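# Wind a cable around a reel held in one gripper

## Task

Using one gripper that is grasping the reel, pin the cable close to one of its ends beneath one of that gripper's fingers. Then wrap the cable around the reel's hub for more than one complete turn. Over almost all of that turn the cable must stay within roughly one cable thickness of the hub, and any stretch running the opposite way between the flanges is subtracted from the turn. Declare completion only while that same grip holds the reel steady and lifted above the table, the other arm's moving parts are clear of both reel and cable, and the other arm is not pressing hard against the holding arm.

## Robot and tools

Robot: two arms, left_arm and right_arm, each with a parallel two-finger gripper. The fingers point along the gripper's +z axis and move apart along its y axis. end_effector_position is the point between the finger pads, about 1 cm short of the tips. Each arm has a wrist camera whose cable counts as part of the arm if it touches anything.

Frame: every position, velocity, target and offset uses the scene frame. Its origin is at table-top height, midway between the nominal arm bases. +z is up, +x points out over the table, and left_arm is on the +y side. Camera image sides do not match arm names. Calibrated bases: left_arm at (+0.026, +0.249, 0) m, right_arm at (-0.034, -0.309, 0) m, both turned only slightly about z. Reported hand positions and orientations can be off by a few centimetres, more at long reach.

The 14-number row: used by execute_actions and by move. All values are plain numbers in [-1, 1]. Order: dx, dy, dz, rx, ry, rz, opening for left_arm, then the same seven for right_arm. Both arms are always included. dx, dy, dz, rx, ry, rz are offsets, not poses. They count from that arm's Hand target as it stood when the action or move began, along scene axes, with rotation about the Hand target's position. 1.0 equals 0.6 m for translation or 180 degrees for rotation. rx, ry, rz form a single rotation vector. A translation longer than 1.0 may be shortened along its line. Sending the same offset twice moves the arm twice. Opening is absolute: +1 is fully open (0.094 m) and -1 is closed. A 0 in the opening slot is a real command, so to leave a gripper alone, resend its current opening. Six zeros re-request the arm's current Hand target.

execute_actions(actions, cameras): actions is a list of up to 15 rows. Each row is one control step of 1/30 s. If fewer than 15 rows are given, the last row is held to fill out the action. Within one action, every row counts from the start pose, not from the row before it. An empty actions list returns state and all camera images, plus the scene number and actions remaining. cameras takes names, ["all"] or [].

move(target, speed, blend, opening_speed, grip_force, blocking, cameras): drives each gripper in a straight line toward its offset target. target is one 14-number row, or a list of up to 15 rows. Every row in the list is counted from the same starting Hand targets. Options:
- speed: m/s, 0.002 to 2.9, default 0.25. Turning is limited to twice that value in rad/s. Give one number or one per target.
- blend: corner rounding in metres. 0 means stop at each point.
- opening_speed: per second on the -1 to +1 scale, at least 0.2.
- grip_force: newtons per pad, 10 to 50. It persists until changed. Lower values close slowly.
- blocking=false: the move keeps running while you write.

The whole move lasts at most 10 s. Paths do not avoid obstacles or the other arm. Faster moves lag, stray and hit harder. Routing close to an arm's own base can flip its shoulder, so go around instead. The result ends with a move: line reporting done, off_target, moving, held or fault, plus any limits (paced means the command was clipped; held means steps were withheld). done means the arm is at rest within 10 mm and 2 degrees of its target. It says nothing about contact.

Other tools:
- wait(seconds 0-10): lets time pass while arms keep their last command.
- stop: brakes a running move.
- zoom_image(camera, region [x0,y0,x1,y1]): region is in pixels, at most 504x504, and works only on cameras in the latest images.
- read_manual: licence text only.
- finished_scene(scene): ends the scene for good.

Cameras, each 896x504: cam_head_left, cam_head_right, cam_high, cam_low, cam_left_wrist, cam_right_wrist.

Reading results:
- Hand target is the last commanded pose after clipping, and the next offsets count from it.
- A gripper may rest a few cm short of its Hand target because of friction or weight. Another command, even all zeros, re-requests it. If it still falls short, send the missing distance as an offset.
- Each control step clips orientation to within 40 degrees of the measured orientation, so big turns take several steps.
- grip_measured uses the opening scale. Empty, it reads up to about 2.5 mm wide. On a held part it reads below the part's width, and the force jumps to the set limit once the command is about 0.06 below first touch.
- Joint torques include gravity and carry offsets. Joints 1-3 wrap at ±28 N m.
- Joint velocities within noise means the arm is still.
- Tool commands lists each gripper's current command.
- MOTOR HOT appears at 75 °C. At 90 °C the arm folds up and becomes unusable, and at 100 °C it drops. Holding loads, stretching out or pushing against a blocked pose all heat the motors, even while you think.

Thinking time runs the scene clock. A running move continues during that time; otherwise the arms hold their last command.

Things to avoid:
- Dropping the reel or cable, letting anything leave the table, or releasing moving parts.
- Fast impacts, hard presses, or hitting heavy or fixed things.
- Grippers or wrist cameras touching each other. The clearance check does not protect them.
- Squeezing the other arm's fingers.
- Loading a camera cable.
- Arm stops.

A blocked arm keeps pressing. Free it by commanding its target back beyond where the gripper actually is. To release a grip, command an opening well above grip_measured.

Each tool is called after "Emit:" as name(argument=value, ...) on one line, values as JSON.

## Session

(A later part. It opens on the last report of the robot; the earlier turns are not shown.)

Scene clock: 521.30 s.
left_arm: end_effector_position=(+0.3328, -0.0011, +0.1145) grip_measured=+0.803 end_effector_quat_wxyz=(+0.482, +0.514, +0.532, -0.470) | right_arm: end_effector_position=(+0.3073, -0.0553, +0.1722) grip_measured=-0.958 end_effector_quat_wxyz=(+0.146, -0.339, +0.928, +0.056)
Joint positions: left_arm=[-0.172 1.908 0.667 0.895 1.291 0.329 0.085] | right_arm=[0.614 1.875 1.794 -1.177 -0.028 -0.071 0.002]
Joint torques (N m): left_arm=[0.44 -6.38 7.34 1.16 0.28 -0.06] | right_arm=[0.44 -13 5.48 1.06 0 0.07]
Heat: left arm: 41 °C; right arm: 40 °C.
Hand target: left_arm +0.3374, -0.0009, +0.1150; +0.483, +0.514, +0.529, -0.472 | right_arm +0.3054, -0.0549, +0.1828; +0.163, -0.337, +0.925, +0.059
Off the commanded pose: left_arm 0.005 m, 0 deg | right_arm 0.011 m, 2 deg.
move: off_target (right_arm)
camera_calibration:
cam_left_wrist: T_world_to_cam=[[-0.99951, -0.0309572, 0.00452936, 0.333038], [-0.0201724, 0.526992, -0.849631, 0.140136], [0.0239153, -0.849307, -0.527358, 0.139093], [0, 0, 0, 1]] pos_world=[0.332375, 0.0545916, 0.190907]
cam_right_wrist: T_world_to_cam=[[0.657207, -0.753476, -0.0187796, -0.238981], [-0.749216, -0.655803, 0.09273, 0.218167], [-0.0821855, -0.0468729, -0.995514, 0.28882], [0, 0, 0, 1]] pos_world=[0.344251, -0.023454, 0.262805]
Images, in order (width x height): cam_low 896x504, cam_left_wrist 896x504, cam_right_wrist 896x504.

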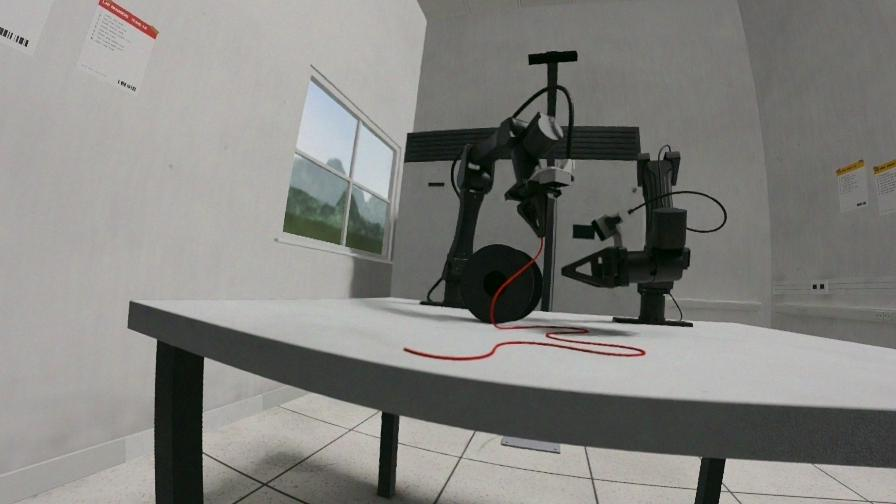

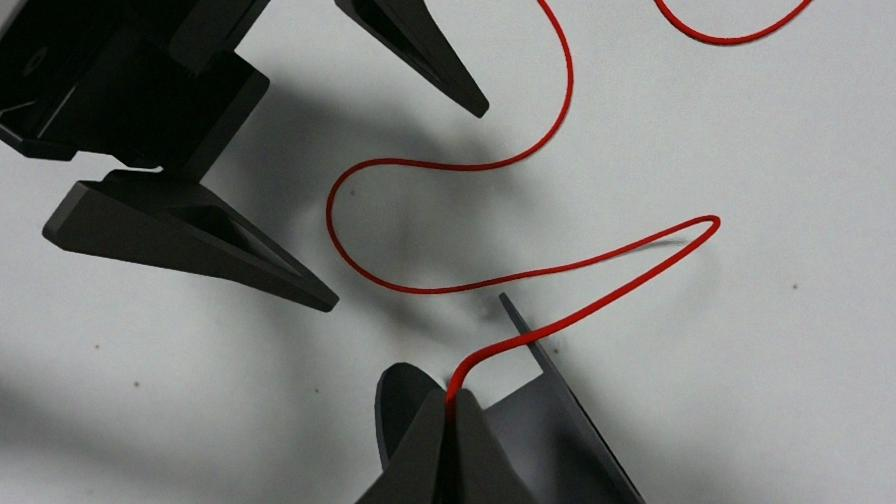

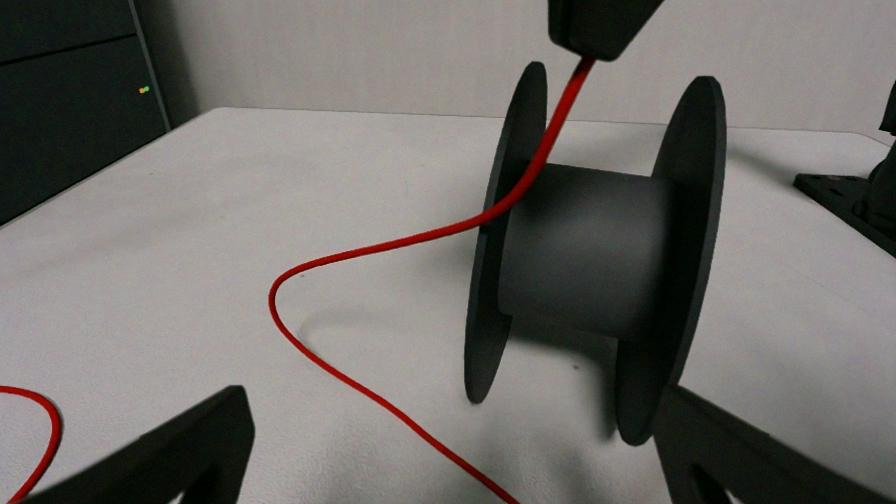

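Emit:
execute_actions(actions=[], cameras=["cam_head_left", "cam_left_wrist", "cam_right_wrist"])

Scene clock: 563.87 s.
left_arm: end_effector_position=(+0.3328, -0.0011, +0.1146) grip_measured=+0.803 end_effector_quat_wxyz=(+0.482, +0.514, +0.532, -0.470) | right_arm: end_effector_position=(+0.3073, -0.0553, +0.1722) grip_measured=-0.958 end_effector_quat_wxyz=(+0.146, -0.339, +0.928, +0.056)
Joint positions: left_arm=[-0.172 1.908 0.667 0.896 1.291 0.328 0.085] | right_arm=[0.614 1.875 1.794 -1.177 -0.028 -0.071 0.002]
Joint velocities: within noise
Joint torques (N m): left_arm=[0.62 -6.26 7.35 1.19 0.26 -0.03] | right_arm=[0.47 -13.01 5.46 1.07 0 0.08]
Heat: left arm: 40 °C; right arm: 40 °C.
Hand target: left_arm +0.3373, -0.0009, +0.1150; +0.483, +0.514, +0.529, -0.472 | right_arm +0.3054, -0.0549, +0.1828; +0.163, -0.337, +0.925, +0.059
Tool commands: left_gripper/opening=+0.8 right_gripper/opening=-1.0
Off the commanded pose: left_arm 0.005 m, 0 deg | right_arm 0.011 m, 2 deg.
camera_calibration:
cam_left_wrist: T_world_to_cam=[[-0.999523, -0.0306082, 0.00416283, 0.332992], [-0.0196685, 0.526704, -0.849821, 0.140104], [0.0238189, -0.849497, -0.527055, 0.139132], [0, 0, 0, 1]] pos_world=[0.332275, 0.0545914, 0.191008]
cam_right_wrist: T_world_to_cam=[[0.657207, -0.753476, -0.0187796, -0.238981], [-0.749216, -0.655803, 0.09273, 0.218167], [-0.0821855, -0.0468729, -0.995514, 0.28882], [0, 0, 0, 1]] pos_world=[0.344251, -0.023454, 0.262805]
Images, in order (width x height): cam_head_left 896x504, cam_left_wrist 896x504, cam_right_wrist 896x504.

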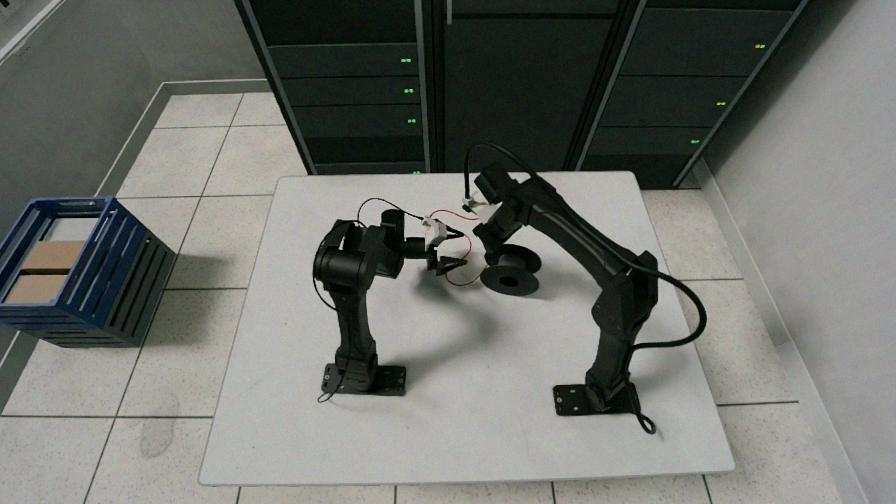

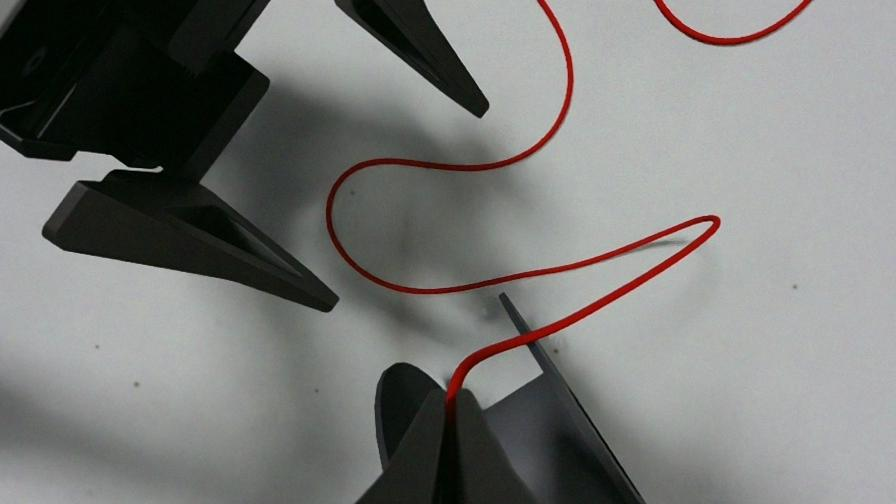

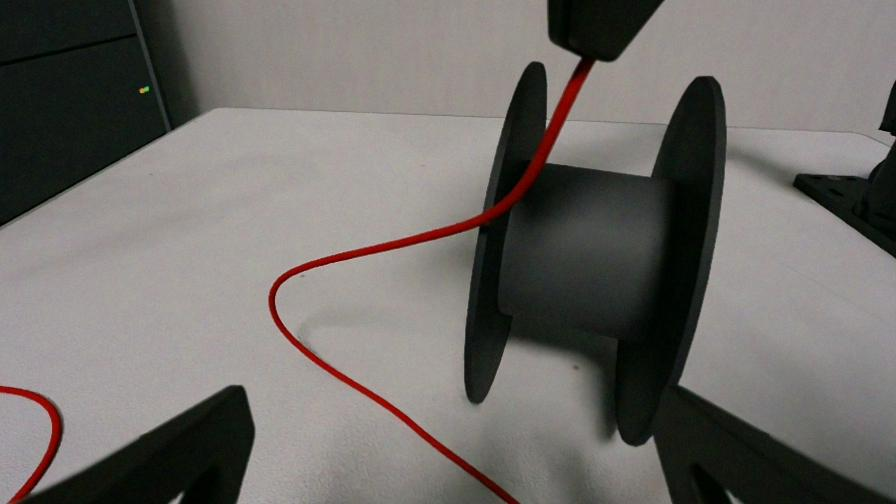

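Emit:
move(target=[0,0,0,0,0,0,0.8,-0.01,-0.0367,0,0,0,0,-1], speed=0.06, cameras=["cam_left_wrist", "cam_right_wrist"])

Scene clock: 650.43 s.
left_arm: end_effector_position=(+0.3329, -0.0011, +0.1149) grip_measured=+0.803 end_effector_quat_wxyz=(+0.483, +0.514, +0.532, -0.470) | right_arm: end_effector_position=(+0.3007, -0.0765, +0.1742) grip_measured=-0.958 end_effector_quat_wxyz=(+0.149, -0.335, +0.929, +0.052)
Joint positions: left_arm=[-0.172 1.908 0.667 0.898 1.291 0.327 0.085] | right_arm=[0.581 1.801 1.707 -1.161 -0.028 -0.096 0.002]
Joint torques (N m): left_arm=[0.54 -6.6 7.32 1.18 0.28 -0.06] | right_arm=[-0.2 -12.05 5.41 1.1 -0.11 -0.07]
Heat: left arm: 39 °C; right arm: 39 °C.
Hand target: left_arm +0.3373, -0.0009, +0.1150; +0.483, +0.514, +0.529, -0.472 | right_arm +0.2993, -0.0768, +0.1829; +0.163, -0.337, +0.925, +0.059
Off the commanded pose: left_arm 0.004 m, 0 deg | right_arm 0.009 m, 2 deg.
move: done
camera_calibration:
cam_left_wrist: T_world_to_cam=[[-0.99952, -0.030773, 0.00349402, 0.333131], [-0.0191729, 0.526217, -0.850134, 0.140144], [0.0243226, -0.849793, -0.526555, 0.139076], [0, 0, 0, 1]] pos_world=[0.332276, 0.0546911, 0.191208]
cam_right_wrist: T_world_to_cam=[[0.650694, -0.759258, -0.0111182, -0.250363], [-0.755526, -0.648822, 0.0906071, 0.20197], [-0.0760079, -0.0505574, -0.995825, 0.287178], [0, 0, 0, 1]] pos_world=[0.337332, -0.0445284, 0.264896]
Images, in order (width x height): cam_left_wrist 896x504, cam_right_wrist 896x504.

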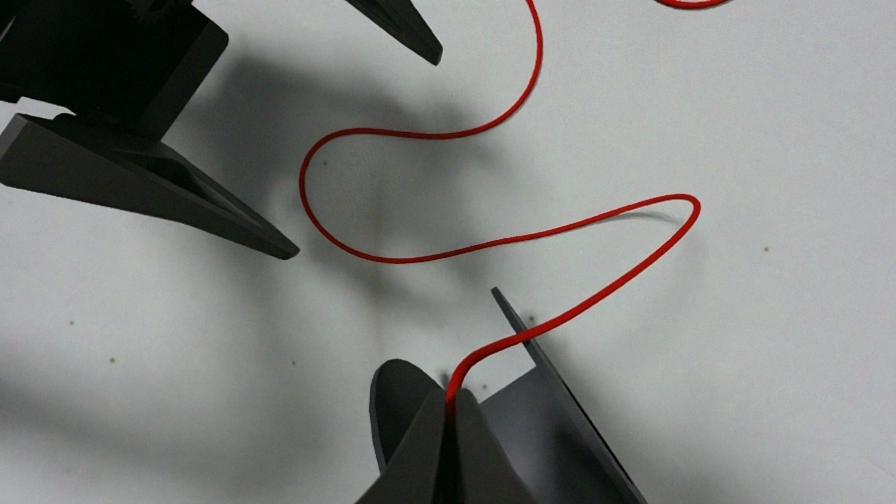

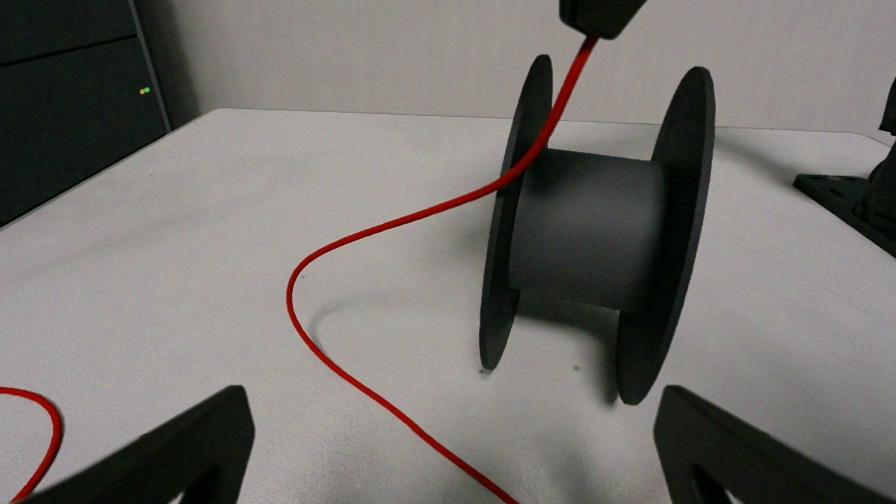

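Emit:
move(target=[0,0,0,0,0,0,0.8,-0.06,0,0,0,0,0,-1], speed=0.06, cameras=["cam_left_wrist", "cam_right_wrist"])

Scene clock: 760.57 s.
left_arm: end_effector_position=(+0.3329, -0.0011, +0.1149) grip_measured=+0.803 end_effector_quat_wxyz=(+0.483, +0.514, +0.532, -0.470) | right_arm: end_effector_position=(+0.2649, -0.0765, +0.1761) grip_measured=-0.958 end_effector_quat_wxyz=(+0.149, -0.340, +0.927, +0.056)
Joint positions: left_arm=[-0.172 1.908 0.667 0.898 1.291 0.327 0.085] | right_arm=[0.638 1.684 1.576 -1.143 -0.02 -0.051 0.002]
Joint torques (N m): left_arm=[0.59 -6.45 7.53 1.14 0.28 -0.04] | right_arm=[0.31 -10.71 5.38 1.1 0.03 0.07]
Heat: left arm: 38 °C; right arm: 38 °C.
Hand target: left_arm +0.3373, -0.0009, +0.1150; +0.483, +0.514, +0.529, -0.472 | right_arm +0.2634, -0.0769, +0.1827; +0.163, -0.337, +0.925, +0.059
Off the commanded pose: left_arm 0.004 m, 0 deg | right_arm 0.007 m, 2 deg.
move: done
camera_calibration:
cam_left_wrist: T_world_to_cam=[[-0.99952, -0.030773, 0.00349402, 0.333131], [-0.0191729, 0.526217, -0.850134, 0.140144], [0.0243226, -0.849793, -0.526555, 0.139076], [0, 0, 0, 1]] pos_world=[0.332276, 0.0546911, 0.191208]
cam_right_wrist: T_world_to_cam=[[0.658974, -0.751958, -0.0176858, -0.227515], [-0.748214, -0.657738, 0.086926, 0.172655], [-0.0769973, -0.0440492, -0.996058, 0.287173], [0, 0, 0, 1]] pos_world=[0.301221, -0.0448702, 0.267009]
Images, in order (width x height): cam_left_wrist 896x504, cam_right_wrist 896x504.

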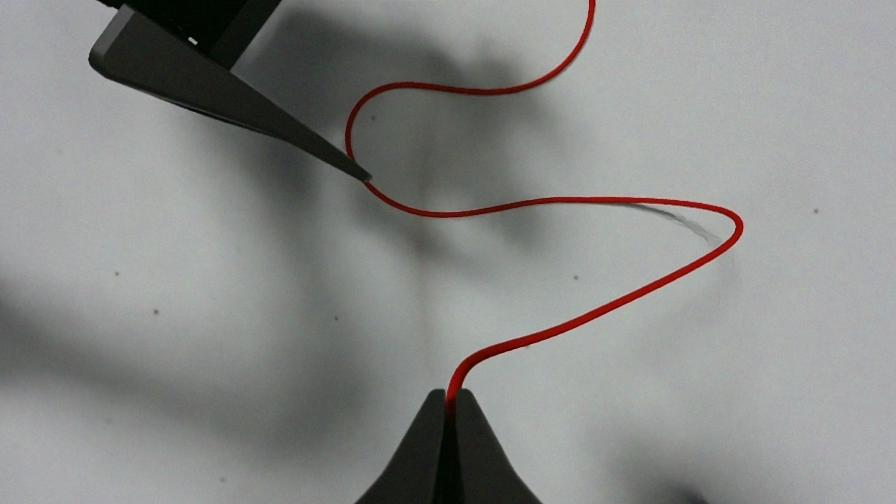

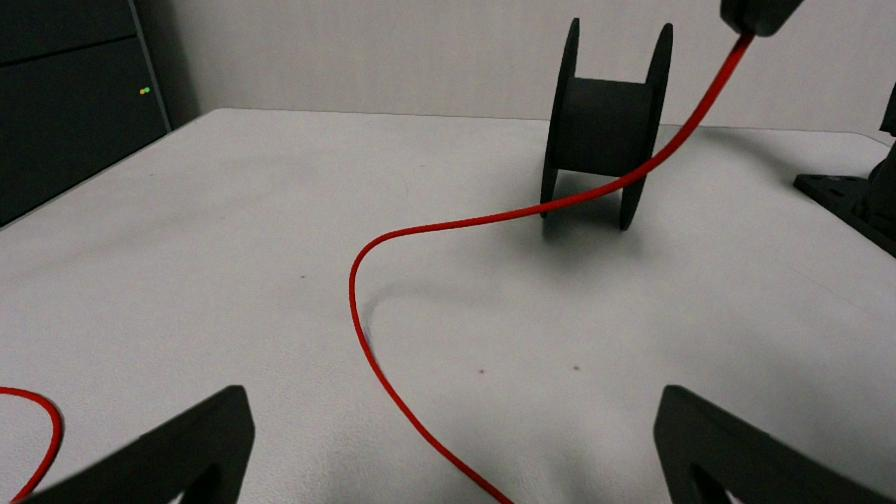

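Emit:
execute_actions(actions=[], cameras=["cam_head_right", "cam_high", "cam_right_wrist"])

Scene clock: 763.47 s.
left_arm: end_effector_position=(+0.3329, -0.0011, +0.1149) grip_measured=+0.803 end_effector_quat_wxyz=(+0.483, +0.514, +0.532, -0.470) | right_arm: end_effector_position=(+0.2649, -0.0765, +0.1761) grip_measured=-0.958 end_effector_quat_wxyz=(+0.149, -0.339, +0.927, +0.056)
Joint positions: left_arm=[-0.172 1.908 0.667 0.898 1.291 0.327 0.085] | right_arm=[0.638 1.684 1.576 -1.142 -0.02 -0.051 0.002]
Joint velocities: within noise
Joint torques (N m): left_arm=[0.77 -6.23 7.2 1.17 0.24 -0.03] | right_arm=[0.32 -10.73 5.37 1.08 0.01 0.07]
Heat: left arm: 38 °C; right arm: 38 °C.
Hand target: left_arm +0.3373, -0.0009, +0.1150; +0.483, +0.514, +0.529, -0.472 | right_arm +0.2634, -0.0769, +0.1828; +0.163, -0.337, +0.925, +0.059
Tool commands: left_gripper/opening=+0.8 right_gripper/opening=-1.0
Off the commanded pose: left_arm 0.004 m, 0 deg | right_arm 0.007 m, 2 deg.
camera_calibration:
cam_right_wrist: T_world_to_cam=[[0.658703, -0.752194, -0.017752, -0.227416], [-0.748485, -0.657494, 0.0864375, 0.173008], [-0.0766896, -0.0436495, -0.996099, 0.287221], [0, 0, 0, 1]] pos_world=[0.30132, -0.044772, 0.267109]
Images, in order (width x height): cam_head_right 896x504, cam_high 896x504, cam_right_wrist 896x504.

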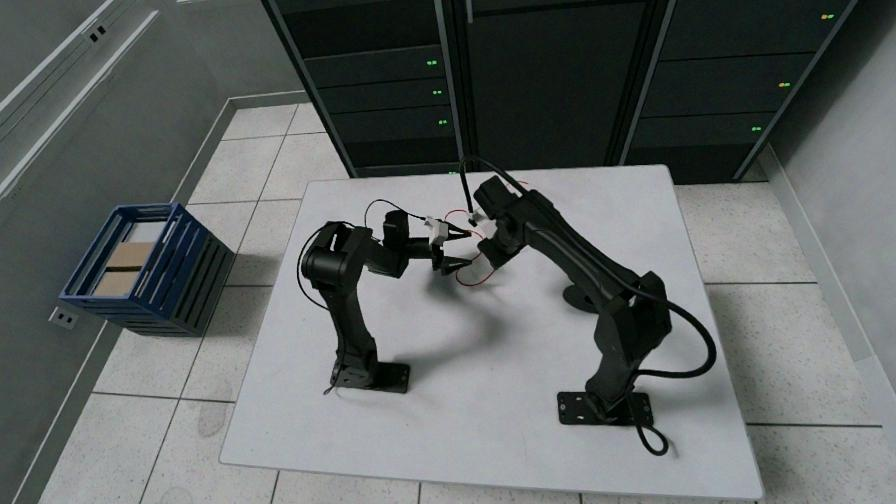

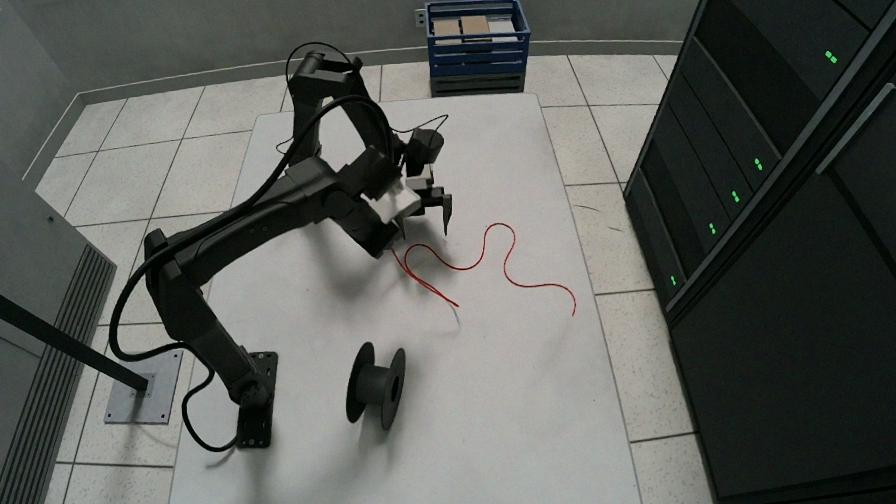

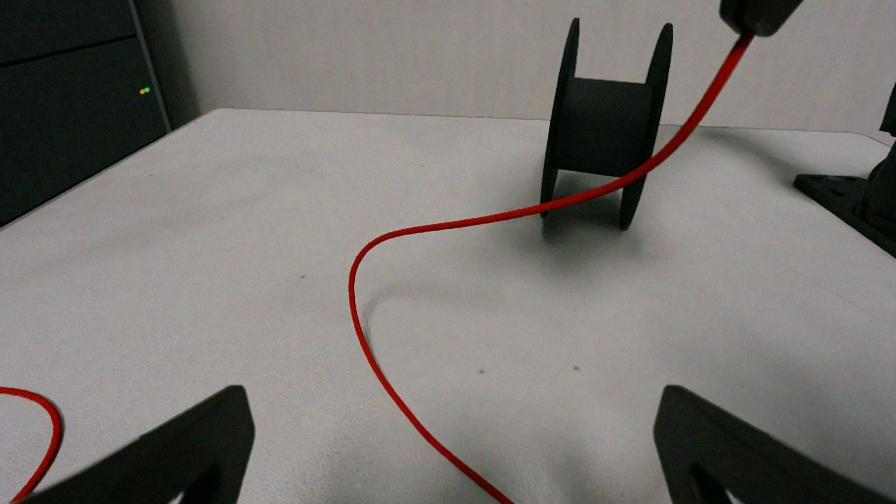

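Emit:
move(target=[0,0,0,0,0,0,0.8,0.2777,-0.0718,0.0567,0.045,-0.0707,-0.0831,-1], speed=0.15, cameras=["cam_high", "cam_right_wrist"])

Scene clock: 825.13 s.
left_arm: end_effector_position=(+0.3329, -0.0011, +0.1149) grip_measured=+0.803 end_effector_quat_wxyz=(+0.483, +0.514, +0.532, -0.470) | right_arm: end_effector_position=(+0.4215, -0.1248, +0.2090) grip_measured=-0.958 end_effector_quat_wxyz=(+0.280, -0.209, +0.935, +0.058)
Joint positions: left_arm=[-0.172 1.908 0.667 0.898 1.291 0.327 0.085] | right_arm=[0.361 1.908 1.871 -0.956 -0.029 -0.06 0.002]
Joint torques (N m): left_arm=[0.44 -6.63 7.61 1.12 0.24 -0.04] | right_arm=[-0.01 -9.24 9.22 1.51 -0.1 0.08]
Heat: left arm: 38 °C; right arm: 37 °C.
Hand target: left_arm +0.3373, -0.0009, +0.1150; +0.483, +0.514, +0.529, -0.472 | right_arm +0.4299, -0.1198, +0.2168; +0.294, -0.206, +0.931, +0.065
Off the commanded pose: left_arm 0.004 m, 0 deg | right_arm 0.013 m, 2 deg.
move: off_target (right_arm)
camera_calibration:
cam_right_wrist: T_world_to_cam=[[0.440984, -0.897514, -0.00104149, -0.29615], [-0.884391, -0.434338, -0.17089, 0.394409], [0.152924, 0.0762808, -0.98529, 0.245739], [0, 0, 0, 1]] pos_world=[0.44183, -0.113237, 0.309216]
Images, in order (width x height): cam_high 896x504, cam_right_wrist 896x504.

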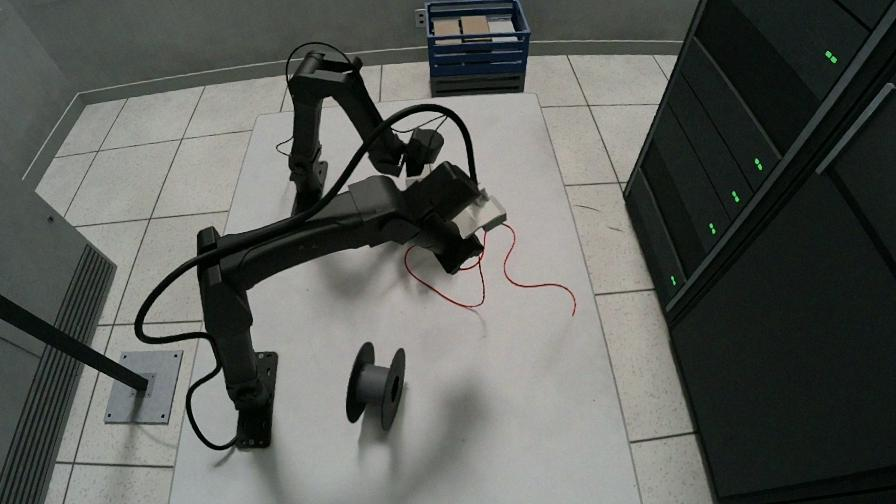

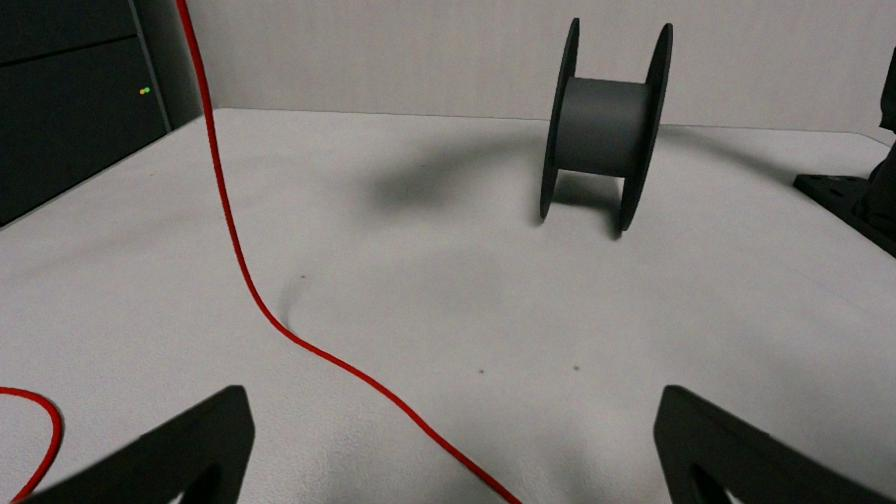

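Emit:
move(target=[-0.034,-0.2317,0,-0.017,-0.0004,-0.036,0.8,0,0,0,0,0,0,-1], speed=0.12, cameras=["cam_high", "cam_right_wrist"])

Scene clock: 836.37 s.
left_arm: end_effector_position=(+0.3110, -0.1372, +0.1160) grip_measured=+0.803 end_effector_quat_wxyz=(+0.466, +0.533, +0.485, -0.514) | right_arm: end_effector_position=(+0.4215, -0.1248, +0.2090) grip_measured=-0.958 end_effector_quat_wxyz=(+0.280, -0.209, +0.935, +0.058)
Joint positions: left_arm=[-0.542 2.136 0.889 1.168 1.062 0.066 0.085] | right_arm=[0.361 1.908 1.871 -0.956 -0.029 -0.06 0.002]
Joint torques (N m): left_arm=[0.31 -8.32 7.61 1.33 -0.03 -0.07] | right_arm=[-0.01 -9.25 9.21 1.51 -0.11 0.08]
Heat: left arm: 38 °C; right arm: 38 °C.
Hand target: left_arm +0.3169, -0.1399, +0.1150; +0.469, +0.530, +0.486, -0.512 | right_arm +0.4300, -0.1199, +0.2168; +0.294, -0.207, +0.931, +0.065
Off the commanded pose: left_arm 0.007 m, 1 deg | right_arm 0.013 m, 2 deg.
move: off_target (right_arm)
camera_calibration:
cam_right_wrist: T_world_to_cam=[[0.440984, -0.897514, -0.00104149, -0.29615], [-0.884391, -0.434338, -0.17089, 0.394409], [0.152924, 0.0762808, -0.98529, 0.245739], [0, 0, 0, 1]] pos_world=[0.44183, -0.113237, 0.309216]
Images, in order (width x height): cam_high 896x504, cam_right_wrist 896x504.

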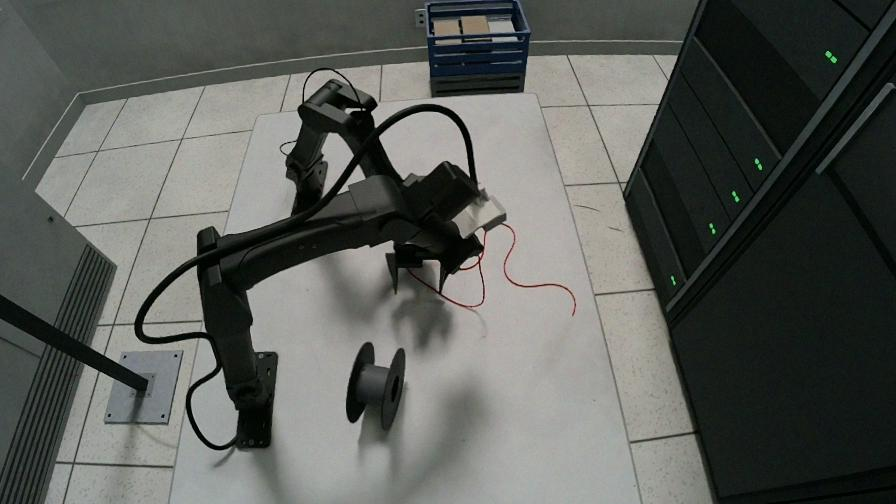

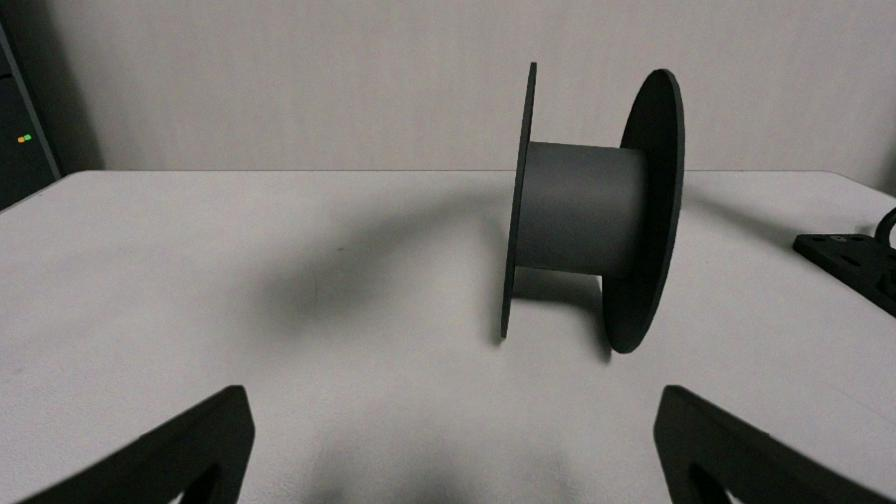

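Emit:
move(target=[-0.0317,-0.113,-0.0133,0,0,-0.05,0.8,0,0,0,0,0,0,-1], speed=0.12, cameras=["cam_left_wrist", "cam_right_wrist"])

Scene clock: 868.73 s.
left_arm: end_effector_position=(+0.2957, -0.2045, +0.1119) grip_measured=+0.803 end_effector_quat_wxyz=(+0.434, +0.566, +0.440, -0.545) | right_arm: end_effector_position=(+0.4215, -0.1248, +0.2090) grip_measured=-0.958 end_effector_quat_wxyz=(+0.280, -0.209, +0.935, +0.058)
Joint positions: left_arm=[-0.669 2.278 1.136 1.082 1.076 0.066 0.085] | right_arm=[0.361 1.908 1.871 -0.956 -0.029 -0.06 0.002]
Joint torques (N m): left_arm=[-0.05 -9.89 8.38 1.11 0.08 -0.02] | right_arm=[-0.01 -9.21 9.25 1.51 -0.11 0.08]
Heat: left arm: 38 °C; right arm: 40 °C.
Hand target: left_arm +0.2980, -0.2077, +0.1071; +0.428, +0.567, +0.443, -0.548 | right_arm +0.4300, -0.1199, +0.2168; +0.294, -0.207, +0.931, +0.065
Off the commanded pose: left_arm 0.006 m, 1 deg | right_arm 0.013 m, 2 deg.
move: off_target (right_arm)
camera_calibration:
cam_left_wrist: T_world_to_cam=[[-0.971871, 0.235191, -0.0123035, 0.337748], [0.121311, 0.455145, -0.882115, 0.191468], [-0.201865, -0.858795, -0.470874, 0.0243003], [0, 0, 0, 1]] pos_world=[0.309926, -0.145712, 0.184494]
cam_right_wrist: T_world_to_cam=[[0.440984, -0.897514, -0.00104149, -0.29615], [-0.884391, -0.434338, -0.17089, 0.394409], [0.152924, 0.0762808, -0.98529, 0.245739], [0, 0, 0, 1]] pos_world=[0.44183, -0.113237, 0.309216]
Images, in order (width x height): cam_left_wrist 896x504, cam_right_wrist 896x504.

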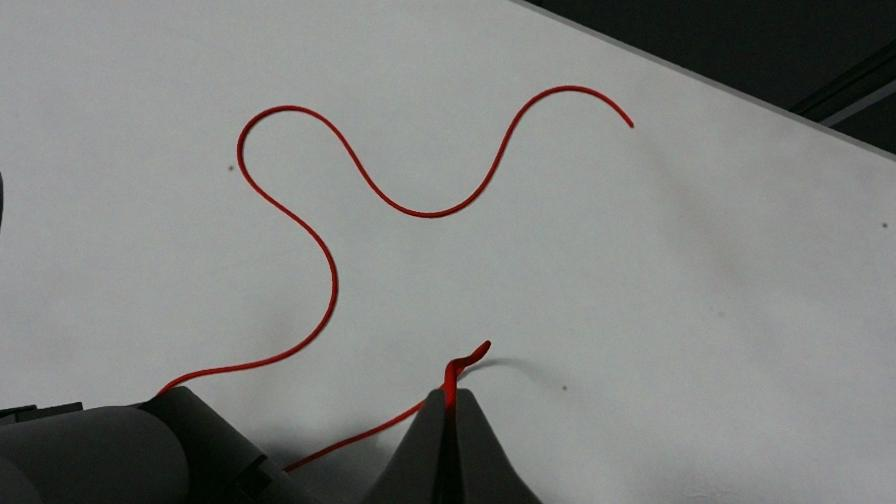

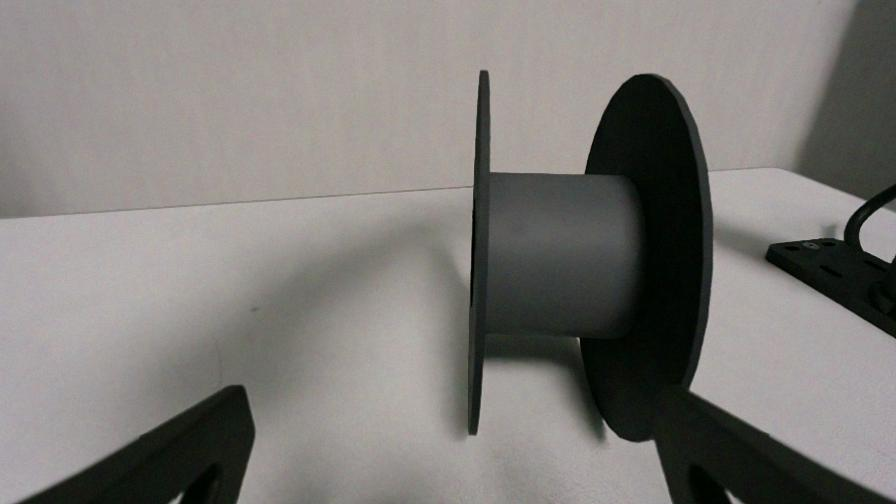

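Emit:
move(target=[-0.0418,-0.1022,-0.014,0,0,0,0.65,0,0,0,0,0,0,-1], speed=0.1, cameras=["cam_right_wrist", "cam_head_right"])

Scene clock: 889.87 s.
left_arm: end_effector_position=(+0.2683, -0.2650, +0.1044) grip_measured=+0.653 end_effector_quat_wxyz=(+0.431, +0.570, +0.435, -0.548) | right_arm: end_effector_position=(+0.4215, -0.1248, +0.2090) grip_measured=-0.958 end_effector_quat_wxyz=(+0.280, -0.209, +0.935, +0.058)
Joint positions: left_arm=[-0.809 2.368 1.273 1.048 0.951 0.053 0.078] | right_arm=[0.361 1.908 1.871 -0.956 -0.029 -0.06 0.002]
Joint torques (N m): left_arm=[-0.02 -10.69 8.77 1.19 -0.07 -0.07] | right_arm=[0.02 -9.2 9.24 1.51 -0.12 0.08]
Heat: left arm: 37 °C; right arm: 41 °C.
Hand target: left_arm +0.2728, -0.2690, +0.0985; +0.428, +0.567, +0.443, -0.548 | right_arm +0.4300, -0.1199, +0.2168; +0.294, -0.207, +0.931, +0.065
Off the commanded pose: left_arm 0.008 m, 1 deg | right_arm 0.013 m, 2 deg.
move: off_target (right_arm)
camera_calibration:
cam_right_wrist: T_world_to_cam=[[0.440984, -0.897514, -0.00104149, -0.29615], [-0.884391, -0.434338, -0.17089, 0.394409], [0.152924, 0.0762808, -0.98529, 0.245739], [0, 0, 0, 1]] pos_world=[0.44183, -0.113237, 0.309216]
Images, in order (width x height): cam_head_right 896x504, cam_right_wrist 896x504.

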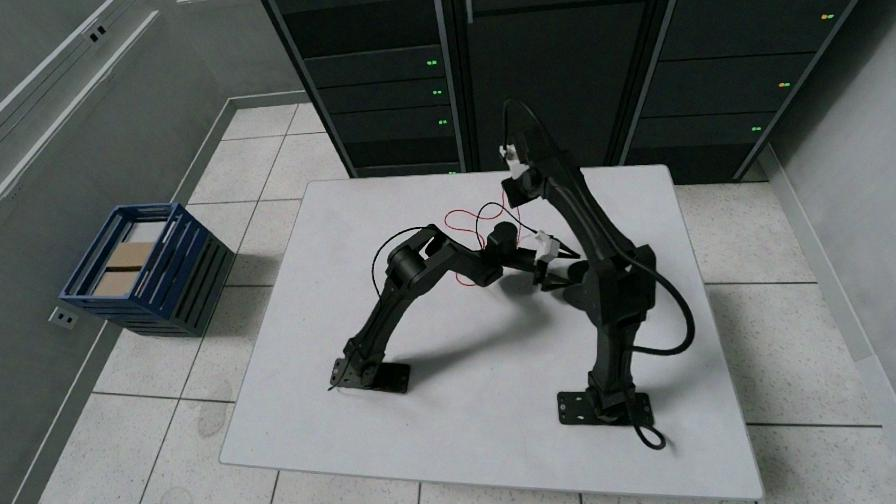

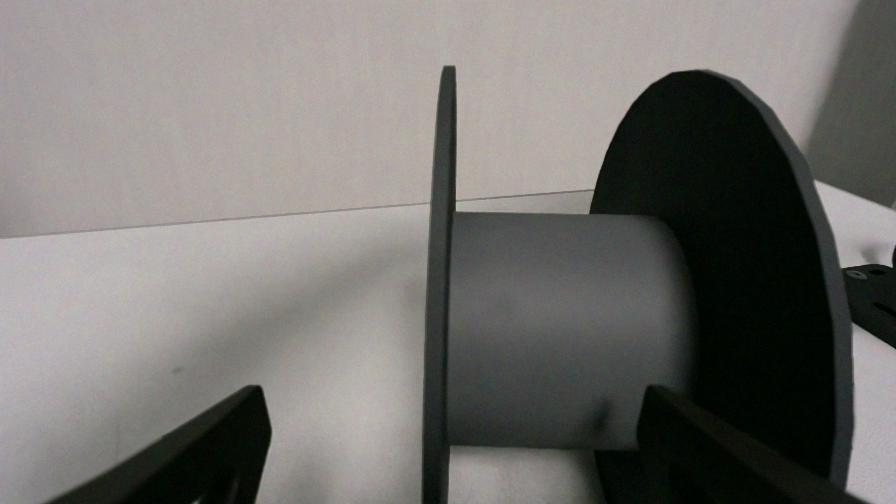

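Emit:
move(target=[[-0.002,-0.0081,-0.004,0,0,0,0.65,0,0,0,0,0,0,-1],[-0.002,-0.0081,-0.004,0,0,0,-1,0,0,0,0,0,0,-1]], speed=0.06, opening_speed=0.5, cameras=["cam_right_wrist"])

Scene clock: 903.97 s.
left_arm: end_effector_position=(+0.2704, -0.2686, +0.1018) grip_measured=-0.946 end_effector_quat_wxyz=(+0.433, +0.568, +0.438, -0.547) | right_arm: end_effector_position=(+0.4215, -0.1248, +0.2090) grip_measured=-0.958 end_effector_quat_wxyz=(+0.280, -0.209, +0.935, +0.058)
Joint positions: left_arm=[-0.813 2.383 1.289 1.046 0.94 0.051 0.003] | right_arm=[0.361 1.908 1.871 -0.956 -0.029 -0.06 0.002]
Joint torques (N m): left_arm=[-0.53 -10.88 9.06 1.19 -0.06 0] | right_arm=[0.01 -9.2 9.22 1.52 -0.11 0.07]
Heat: left arm: 38 °C; right arm: 41 °C.
Hand target: left_arm +0.2717, -0.2738, +0.0961; +0.428, +0.567, +0.443, -0.548 | right_arm +0.4300, -0.1199, +0.2168; +0.294, -0.207, +0.931, +0.065
Off the commanded pose: left_arm 0.008 m, 1 deg | right_arm 0.013 m, 2 deg.
move: off_target (right_arm)
camera_calibration:
cam_right_wrist: T_world_to_cam=[[0.440984, -0.897514, -0.00104149, -0.29615], [-0.884391, -0.434338, -0.17089, 0.394409], [0.152924, 0.0762808, -0.98529, 0.245739], [0, 0, 0, 1]] pos_world=[0.44183, -0.113237, 0.309216]
Images, in order (width x height): cam_right_wrist 896x504.

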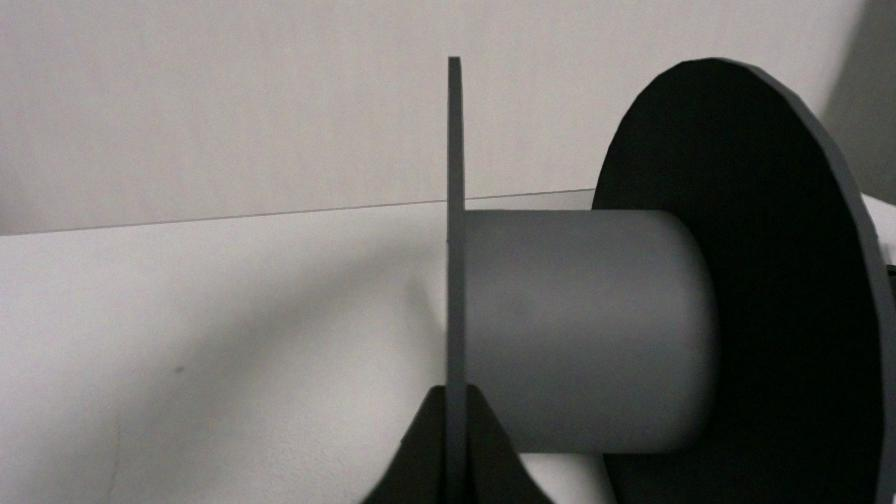

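Emit:
move(target=[0,0,0.075,0,0,0,-1,0.006,-0.125,0.018,0,0,0,-1], speed=0.1, cameras=["cam_right_wrist", "cam_left_wrist", "cam_high"])

Scene clock: 956.53 s.
left_arm: end_effector_position=(+0.2701, -0.2676, +0.1080) grip_measured=-0.946 end_effector_quat_wxyz=(+0.402, +0.565, +0.470, -0.546) | right_arm: end_effector_position=(+0.4377, -0.1963, +0.2102) grip_measured=-0.958 end_effector_quat_wxyz=(+0.276, -0.201, +0.938, +0.061)
Joint positions: left_arm=[-0.813 2.322 1.289 0.896 0.935 0.051 0.003] | right_arm=[0.172 1.9 1.871 -0.981 -0.132 -0.202 0.002]
Joint torques (N m): left_arm=[-0.25 -16.39 9.21 1.45 0.08 -0.02] | right_arm=[0.13 -13.72 6.75 1.31 -0.19 -0.05]
Heat: left arm: 38 °C; right arm: 42 °C.
Hand target: left_arm +0.2717, -0.2738, +0.1411; +0.428, +0.567, +0.443, -0.548 | right_arm +0.4335, -0.1949, +0.2276; +0.293, -0.206, +0.931, +0.065
Off the commanded pose: left_arm 0.034 m, 4 deg | right_arm 0.018 m, 2 deg.
move: off_target (left_arm, right_arm)
camera_calibration:
cam_left_wrist: T_world_to_cam=[[-0.969987, 0.236029, 0.0584455, 0.319771], [0.0733402, 0.513154, -0.855157, 0.245386], [-0.231833, -0.825205, -0.515063, -0.0150092], [0, 0, 0, 1]] pos_world=[0.288698, -0.213781, 0.183424]
cam_right_wrist: T_world_to_cam=[[0.428804, -0.903304, -0.0129837, -0.360768], [-0.891748, -0.42093, -0.166143, 0.382809], [0.144613, 0.082821, -0.986016, 0.254986], [0, 0, 0, 1]] pos_world=[0.459194, -0.185866, 0.310337]
Images, in order (width x height): cam_high 896x504, cam_left_wrist 896x504, cam_right_wrist 896x504.

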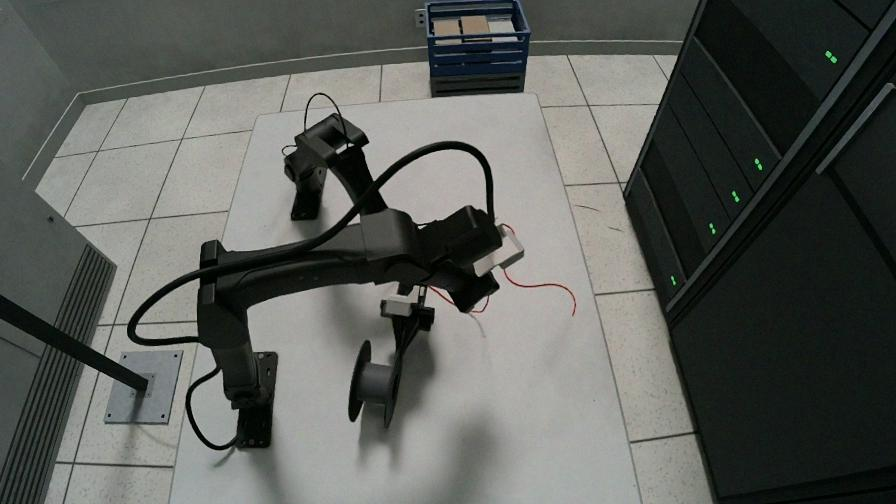

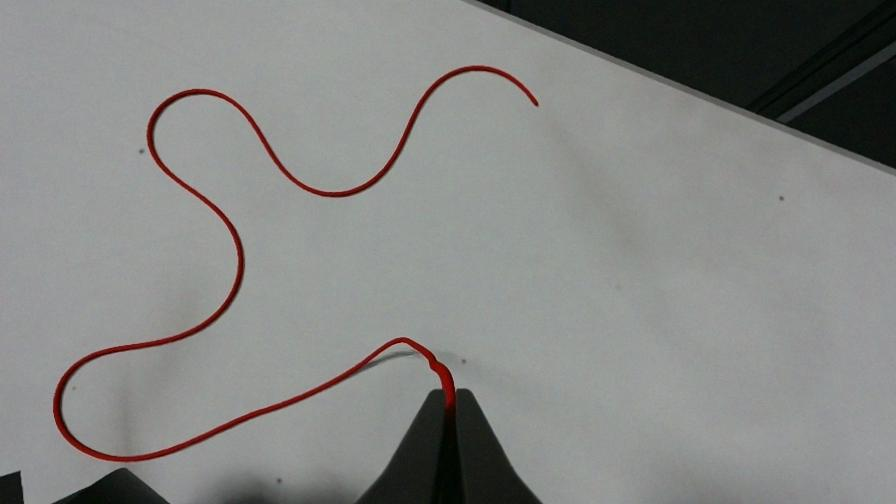

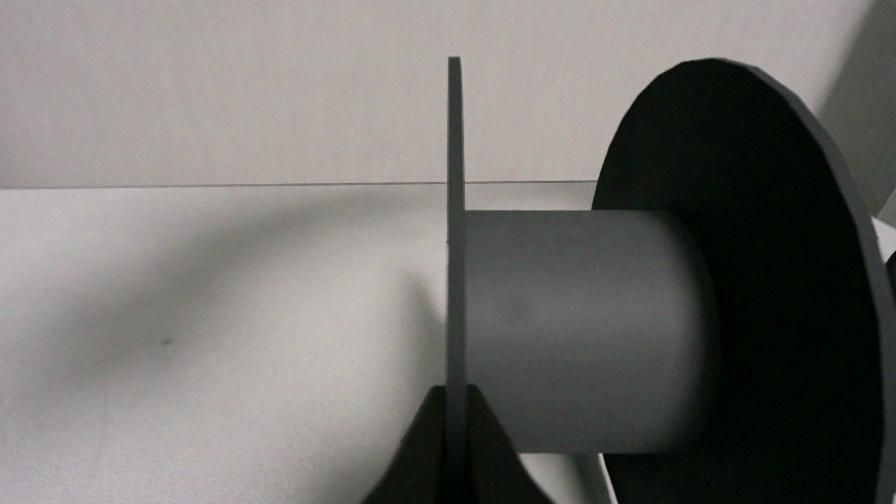

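Emit:
move(target=[[0.01,0.01,0.0765,0,0,0,-1,0,0,0,0,0,0,-1],[0.193,0.203,0.0765,0,0,0.05,-1,0,0,0,0,0,0,-1]], speed=0.1, blend=[0.02, 0], cameras=["cam_right_wrist", "cam_left_wrist", "cam_high"])

Scene clock: 982.17 s.
left_arm: end_effector_position=(+0.3942, -0.1534, +0.1681) grip_measured=-0.946 end_effector_quat_wxyz=(+0.457, +0.521, +0.505, -0.514) | right_arm: end_effector_position=(+0.4377, -0.1963, +0.2102) grip_measured=-0.958 end_effector_quat_wxyz=(+0.276, -0.201, +0.938, +0.061)
Joint positions: left_arm=[-0.47 2.173 1.294 0.76 1.111 0.063 0.003] | right_arm=[0.172 1.9 1.871 -0.981 -0.132 -0.202 0.002]
Joint torques (N m): left_arm=[-0.21 -15.73 6.34 1.3 0.16 0.1] | right_arm=[0.05 -13.72 6.74 1.31 -0.18 -0.06]
Heat: left arm: 44 °C; right arm: 42 °C.
Hand target: left_arm +0.3875, -0.1521, +0.1871; +0.470, +0.530, +0.486, -0.512 | right_arm +0.4335, -0.1949, +0.2276; +0.293, -0.206, +0.931, +0.065
Off the commanded pose: left_arm 0.020 m, 3 deg | right_arm 0.018 m, 2 deg.
move: off_target (left_arm, right_arm)
camera_calibration:
cam_left_wrist: T_world_to_cam=[[-0.996511, 0.0715917, 0.0428916, 0.39744], [-0.00201932, 0.493103, -0.869969, 0.258256], [-0.0834325, -0.86702, -0.491238, 0.0700941], [0, 0, 0, 1]] pos_world=[0.402423, -0.0950273, 0.242061]
cam_right_wrist: T_world_to_cam=[[0.429179, -0.90313, -0.0127363, -0.360984], [-0.891567, -0.421343, -0.166066, 0.382625], [0.144613, 0.0826273, -0.986032, 0.254954], [0, 0, 0, 1]] pos_world=[0.459193, -0.185865, 0.310337]
Images, in order (width x height): cam_high 896x504, cam_left_wrist 896x504, cam_right_wrist 896x504.

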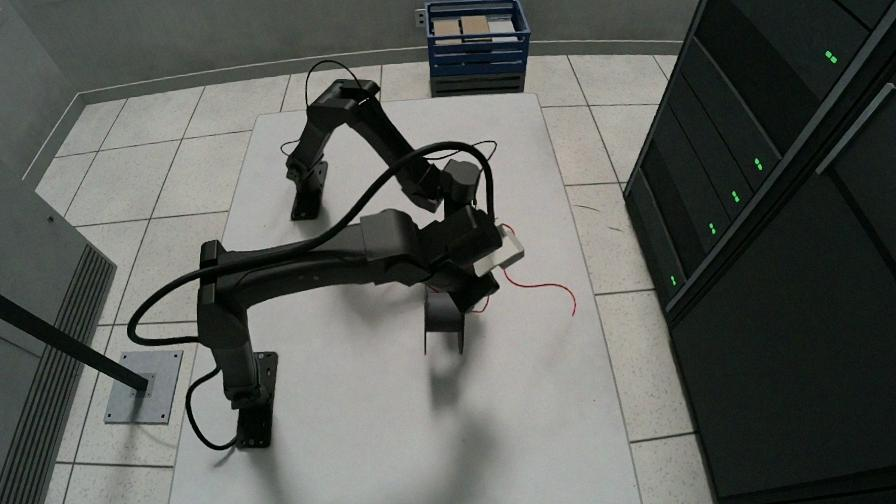

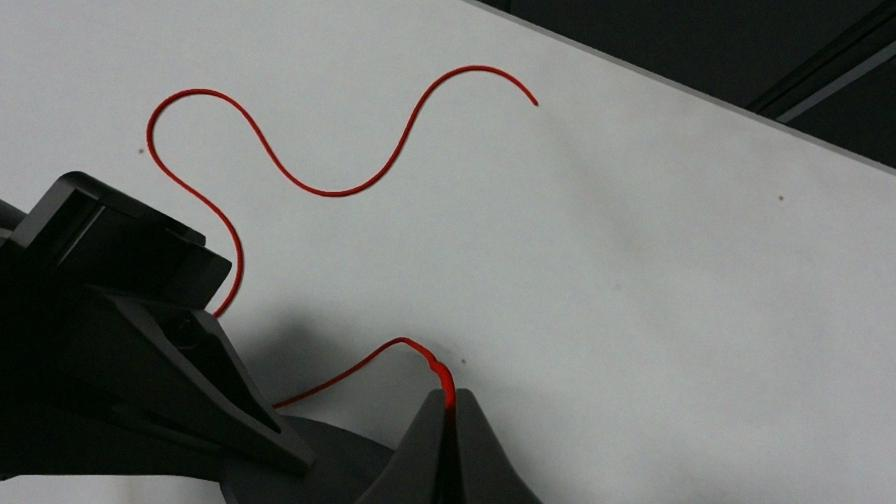

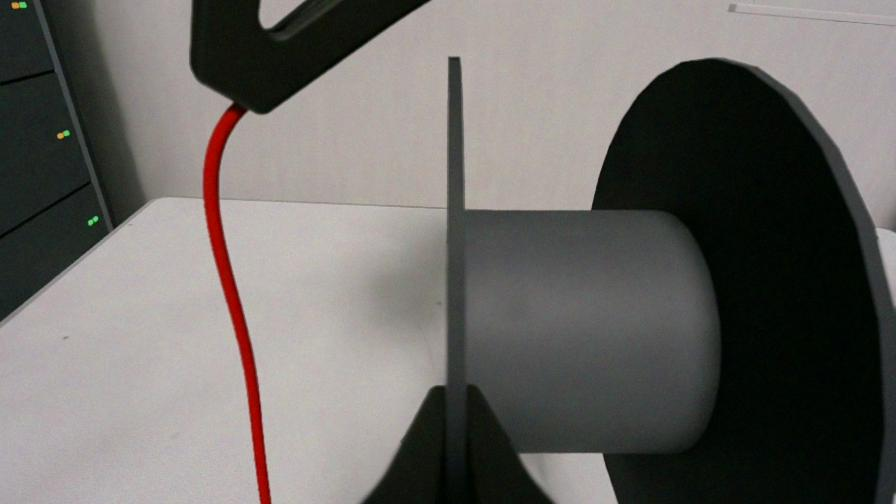

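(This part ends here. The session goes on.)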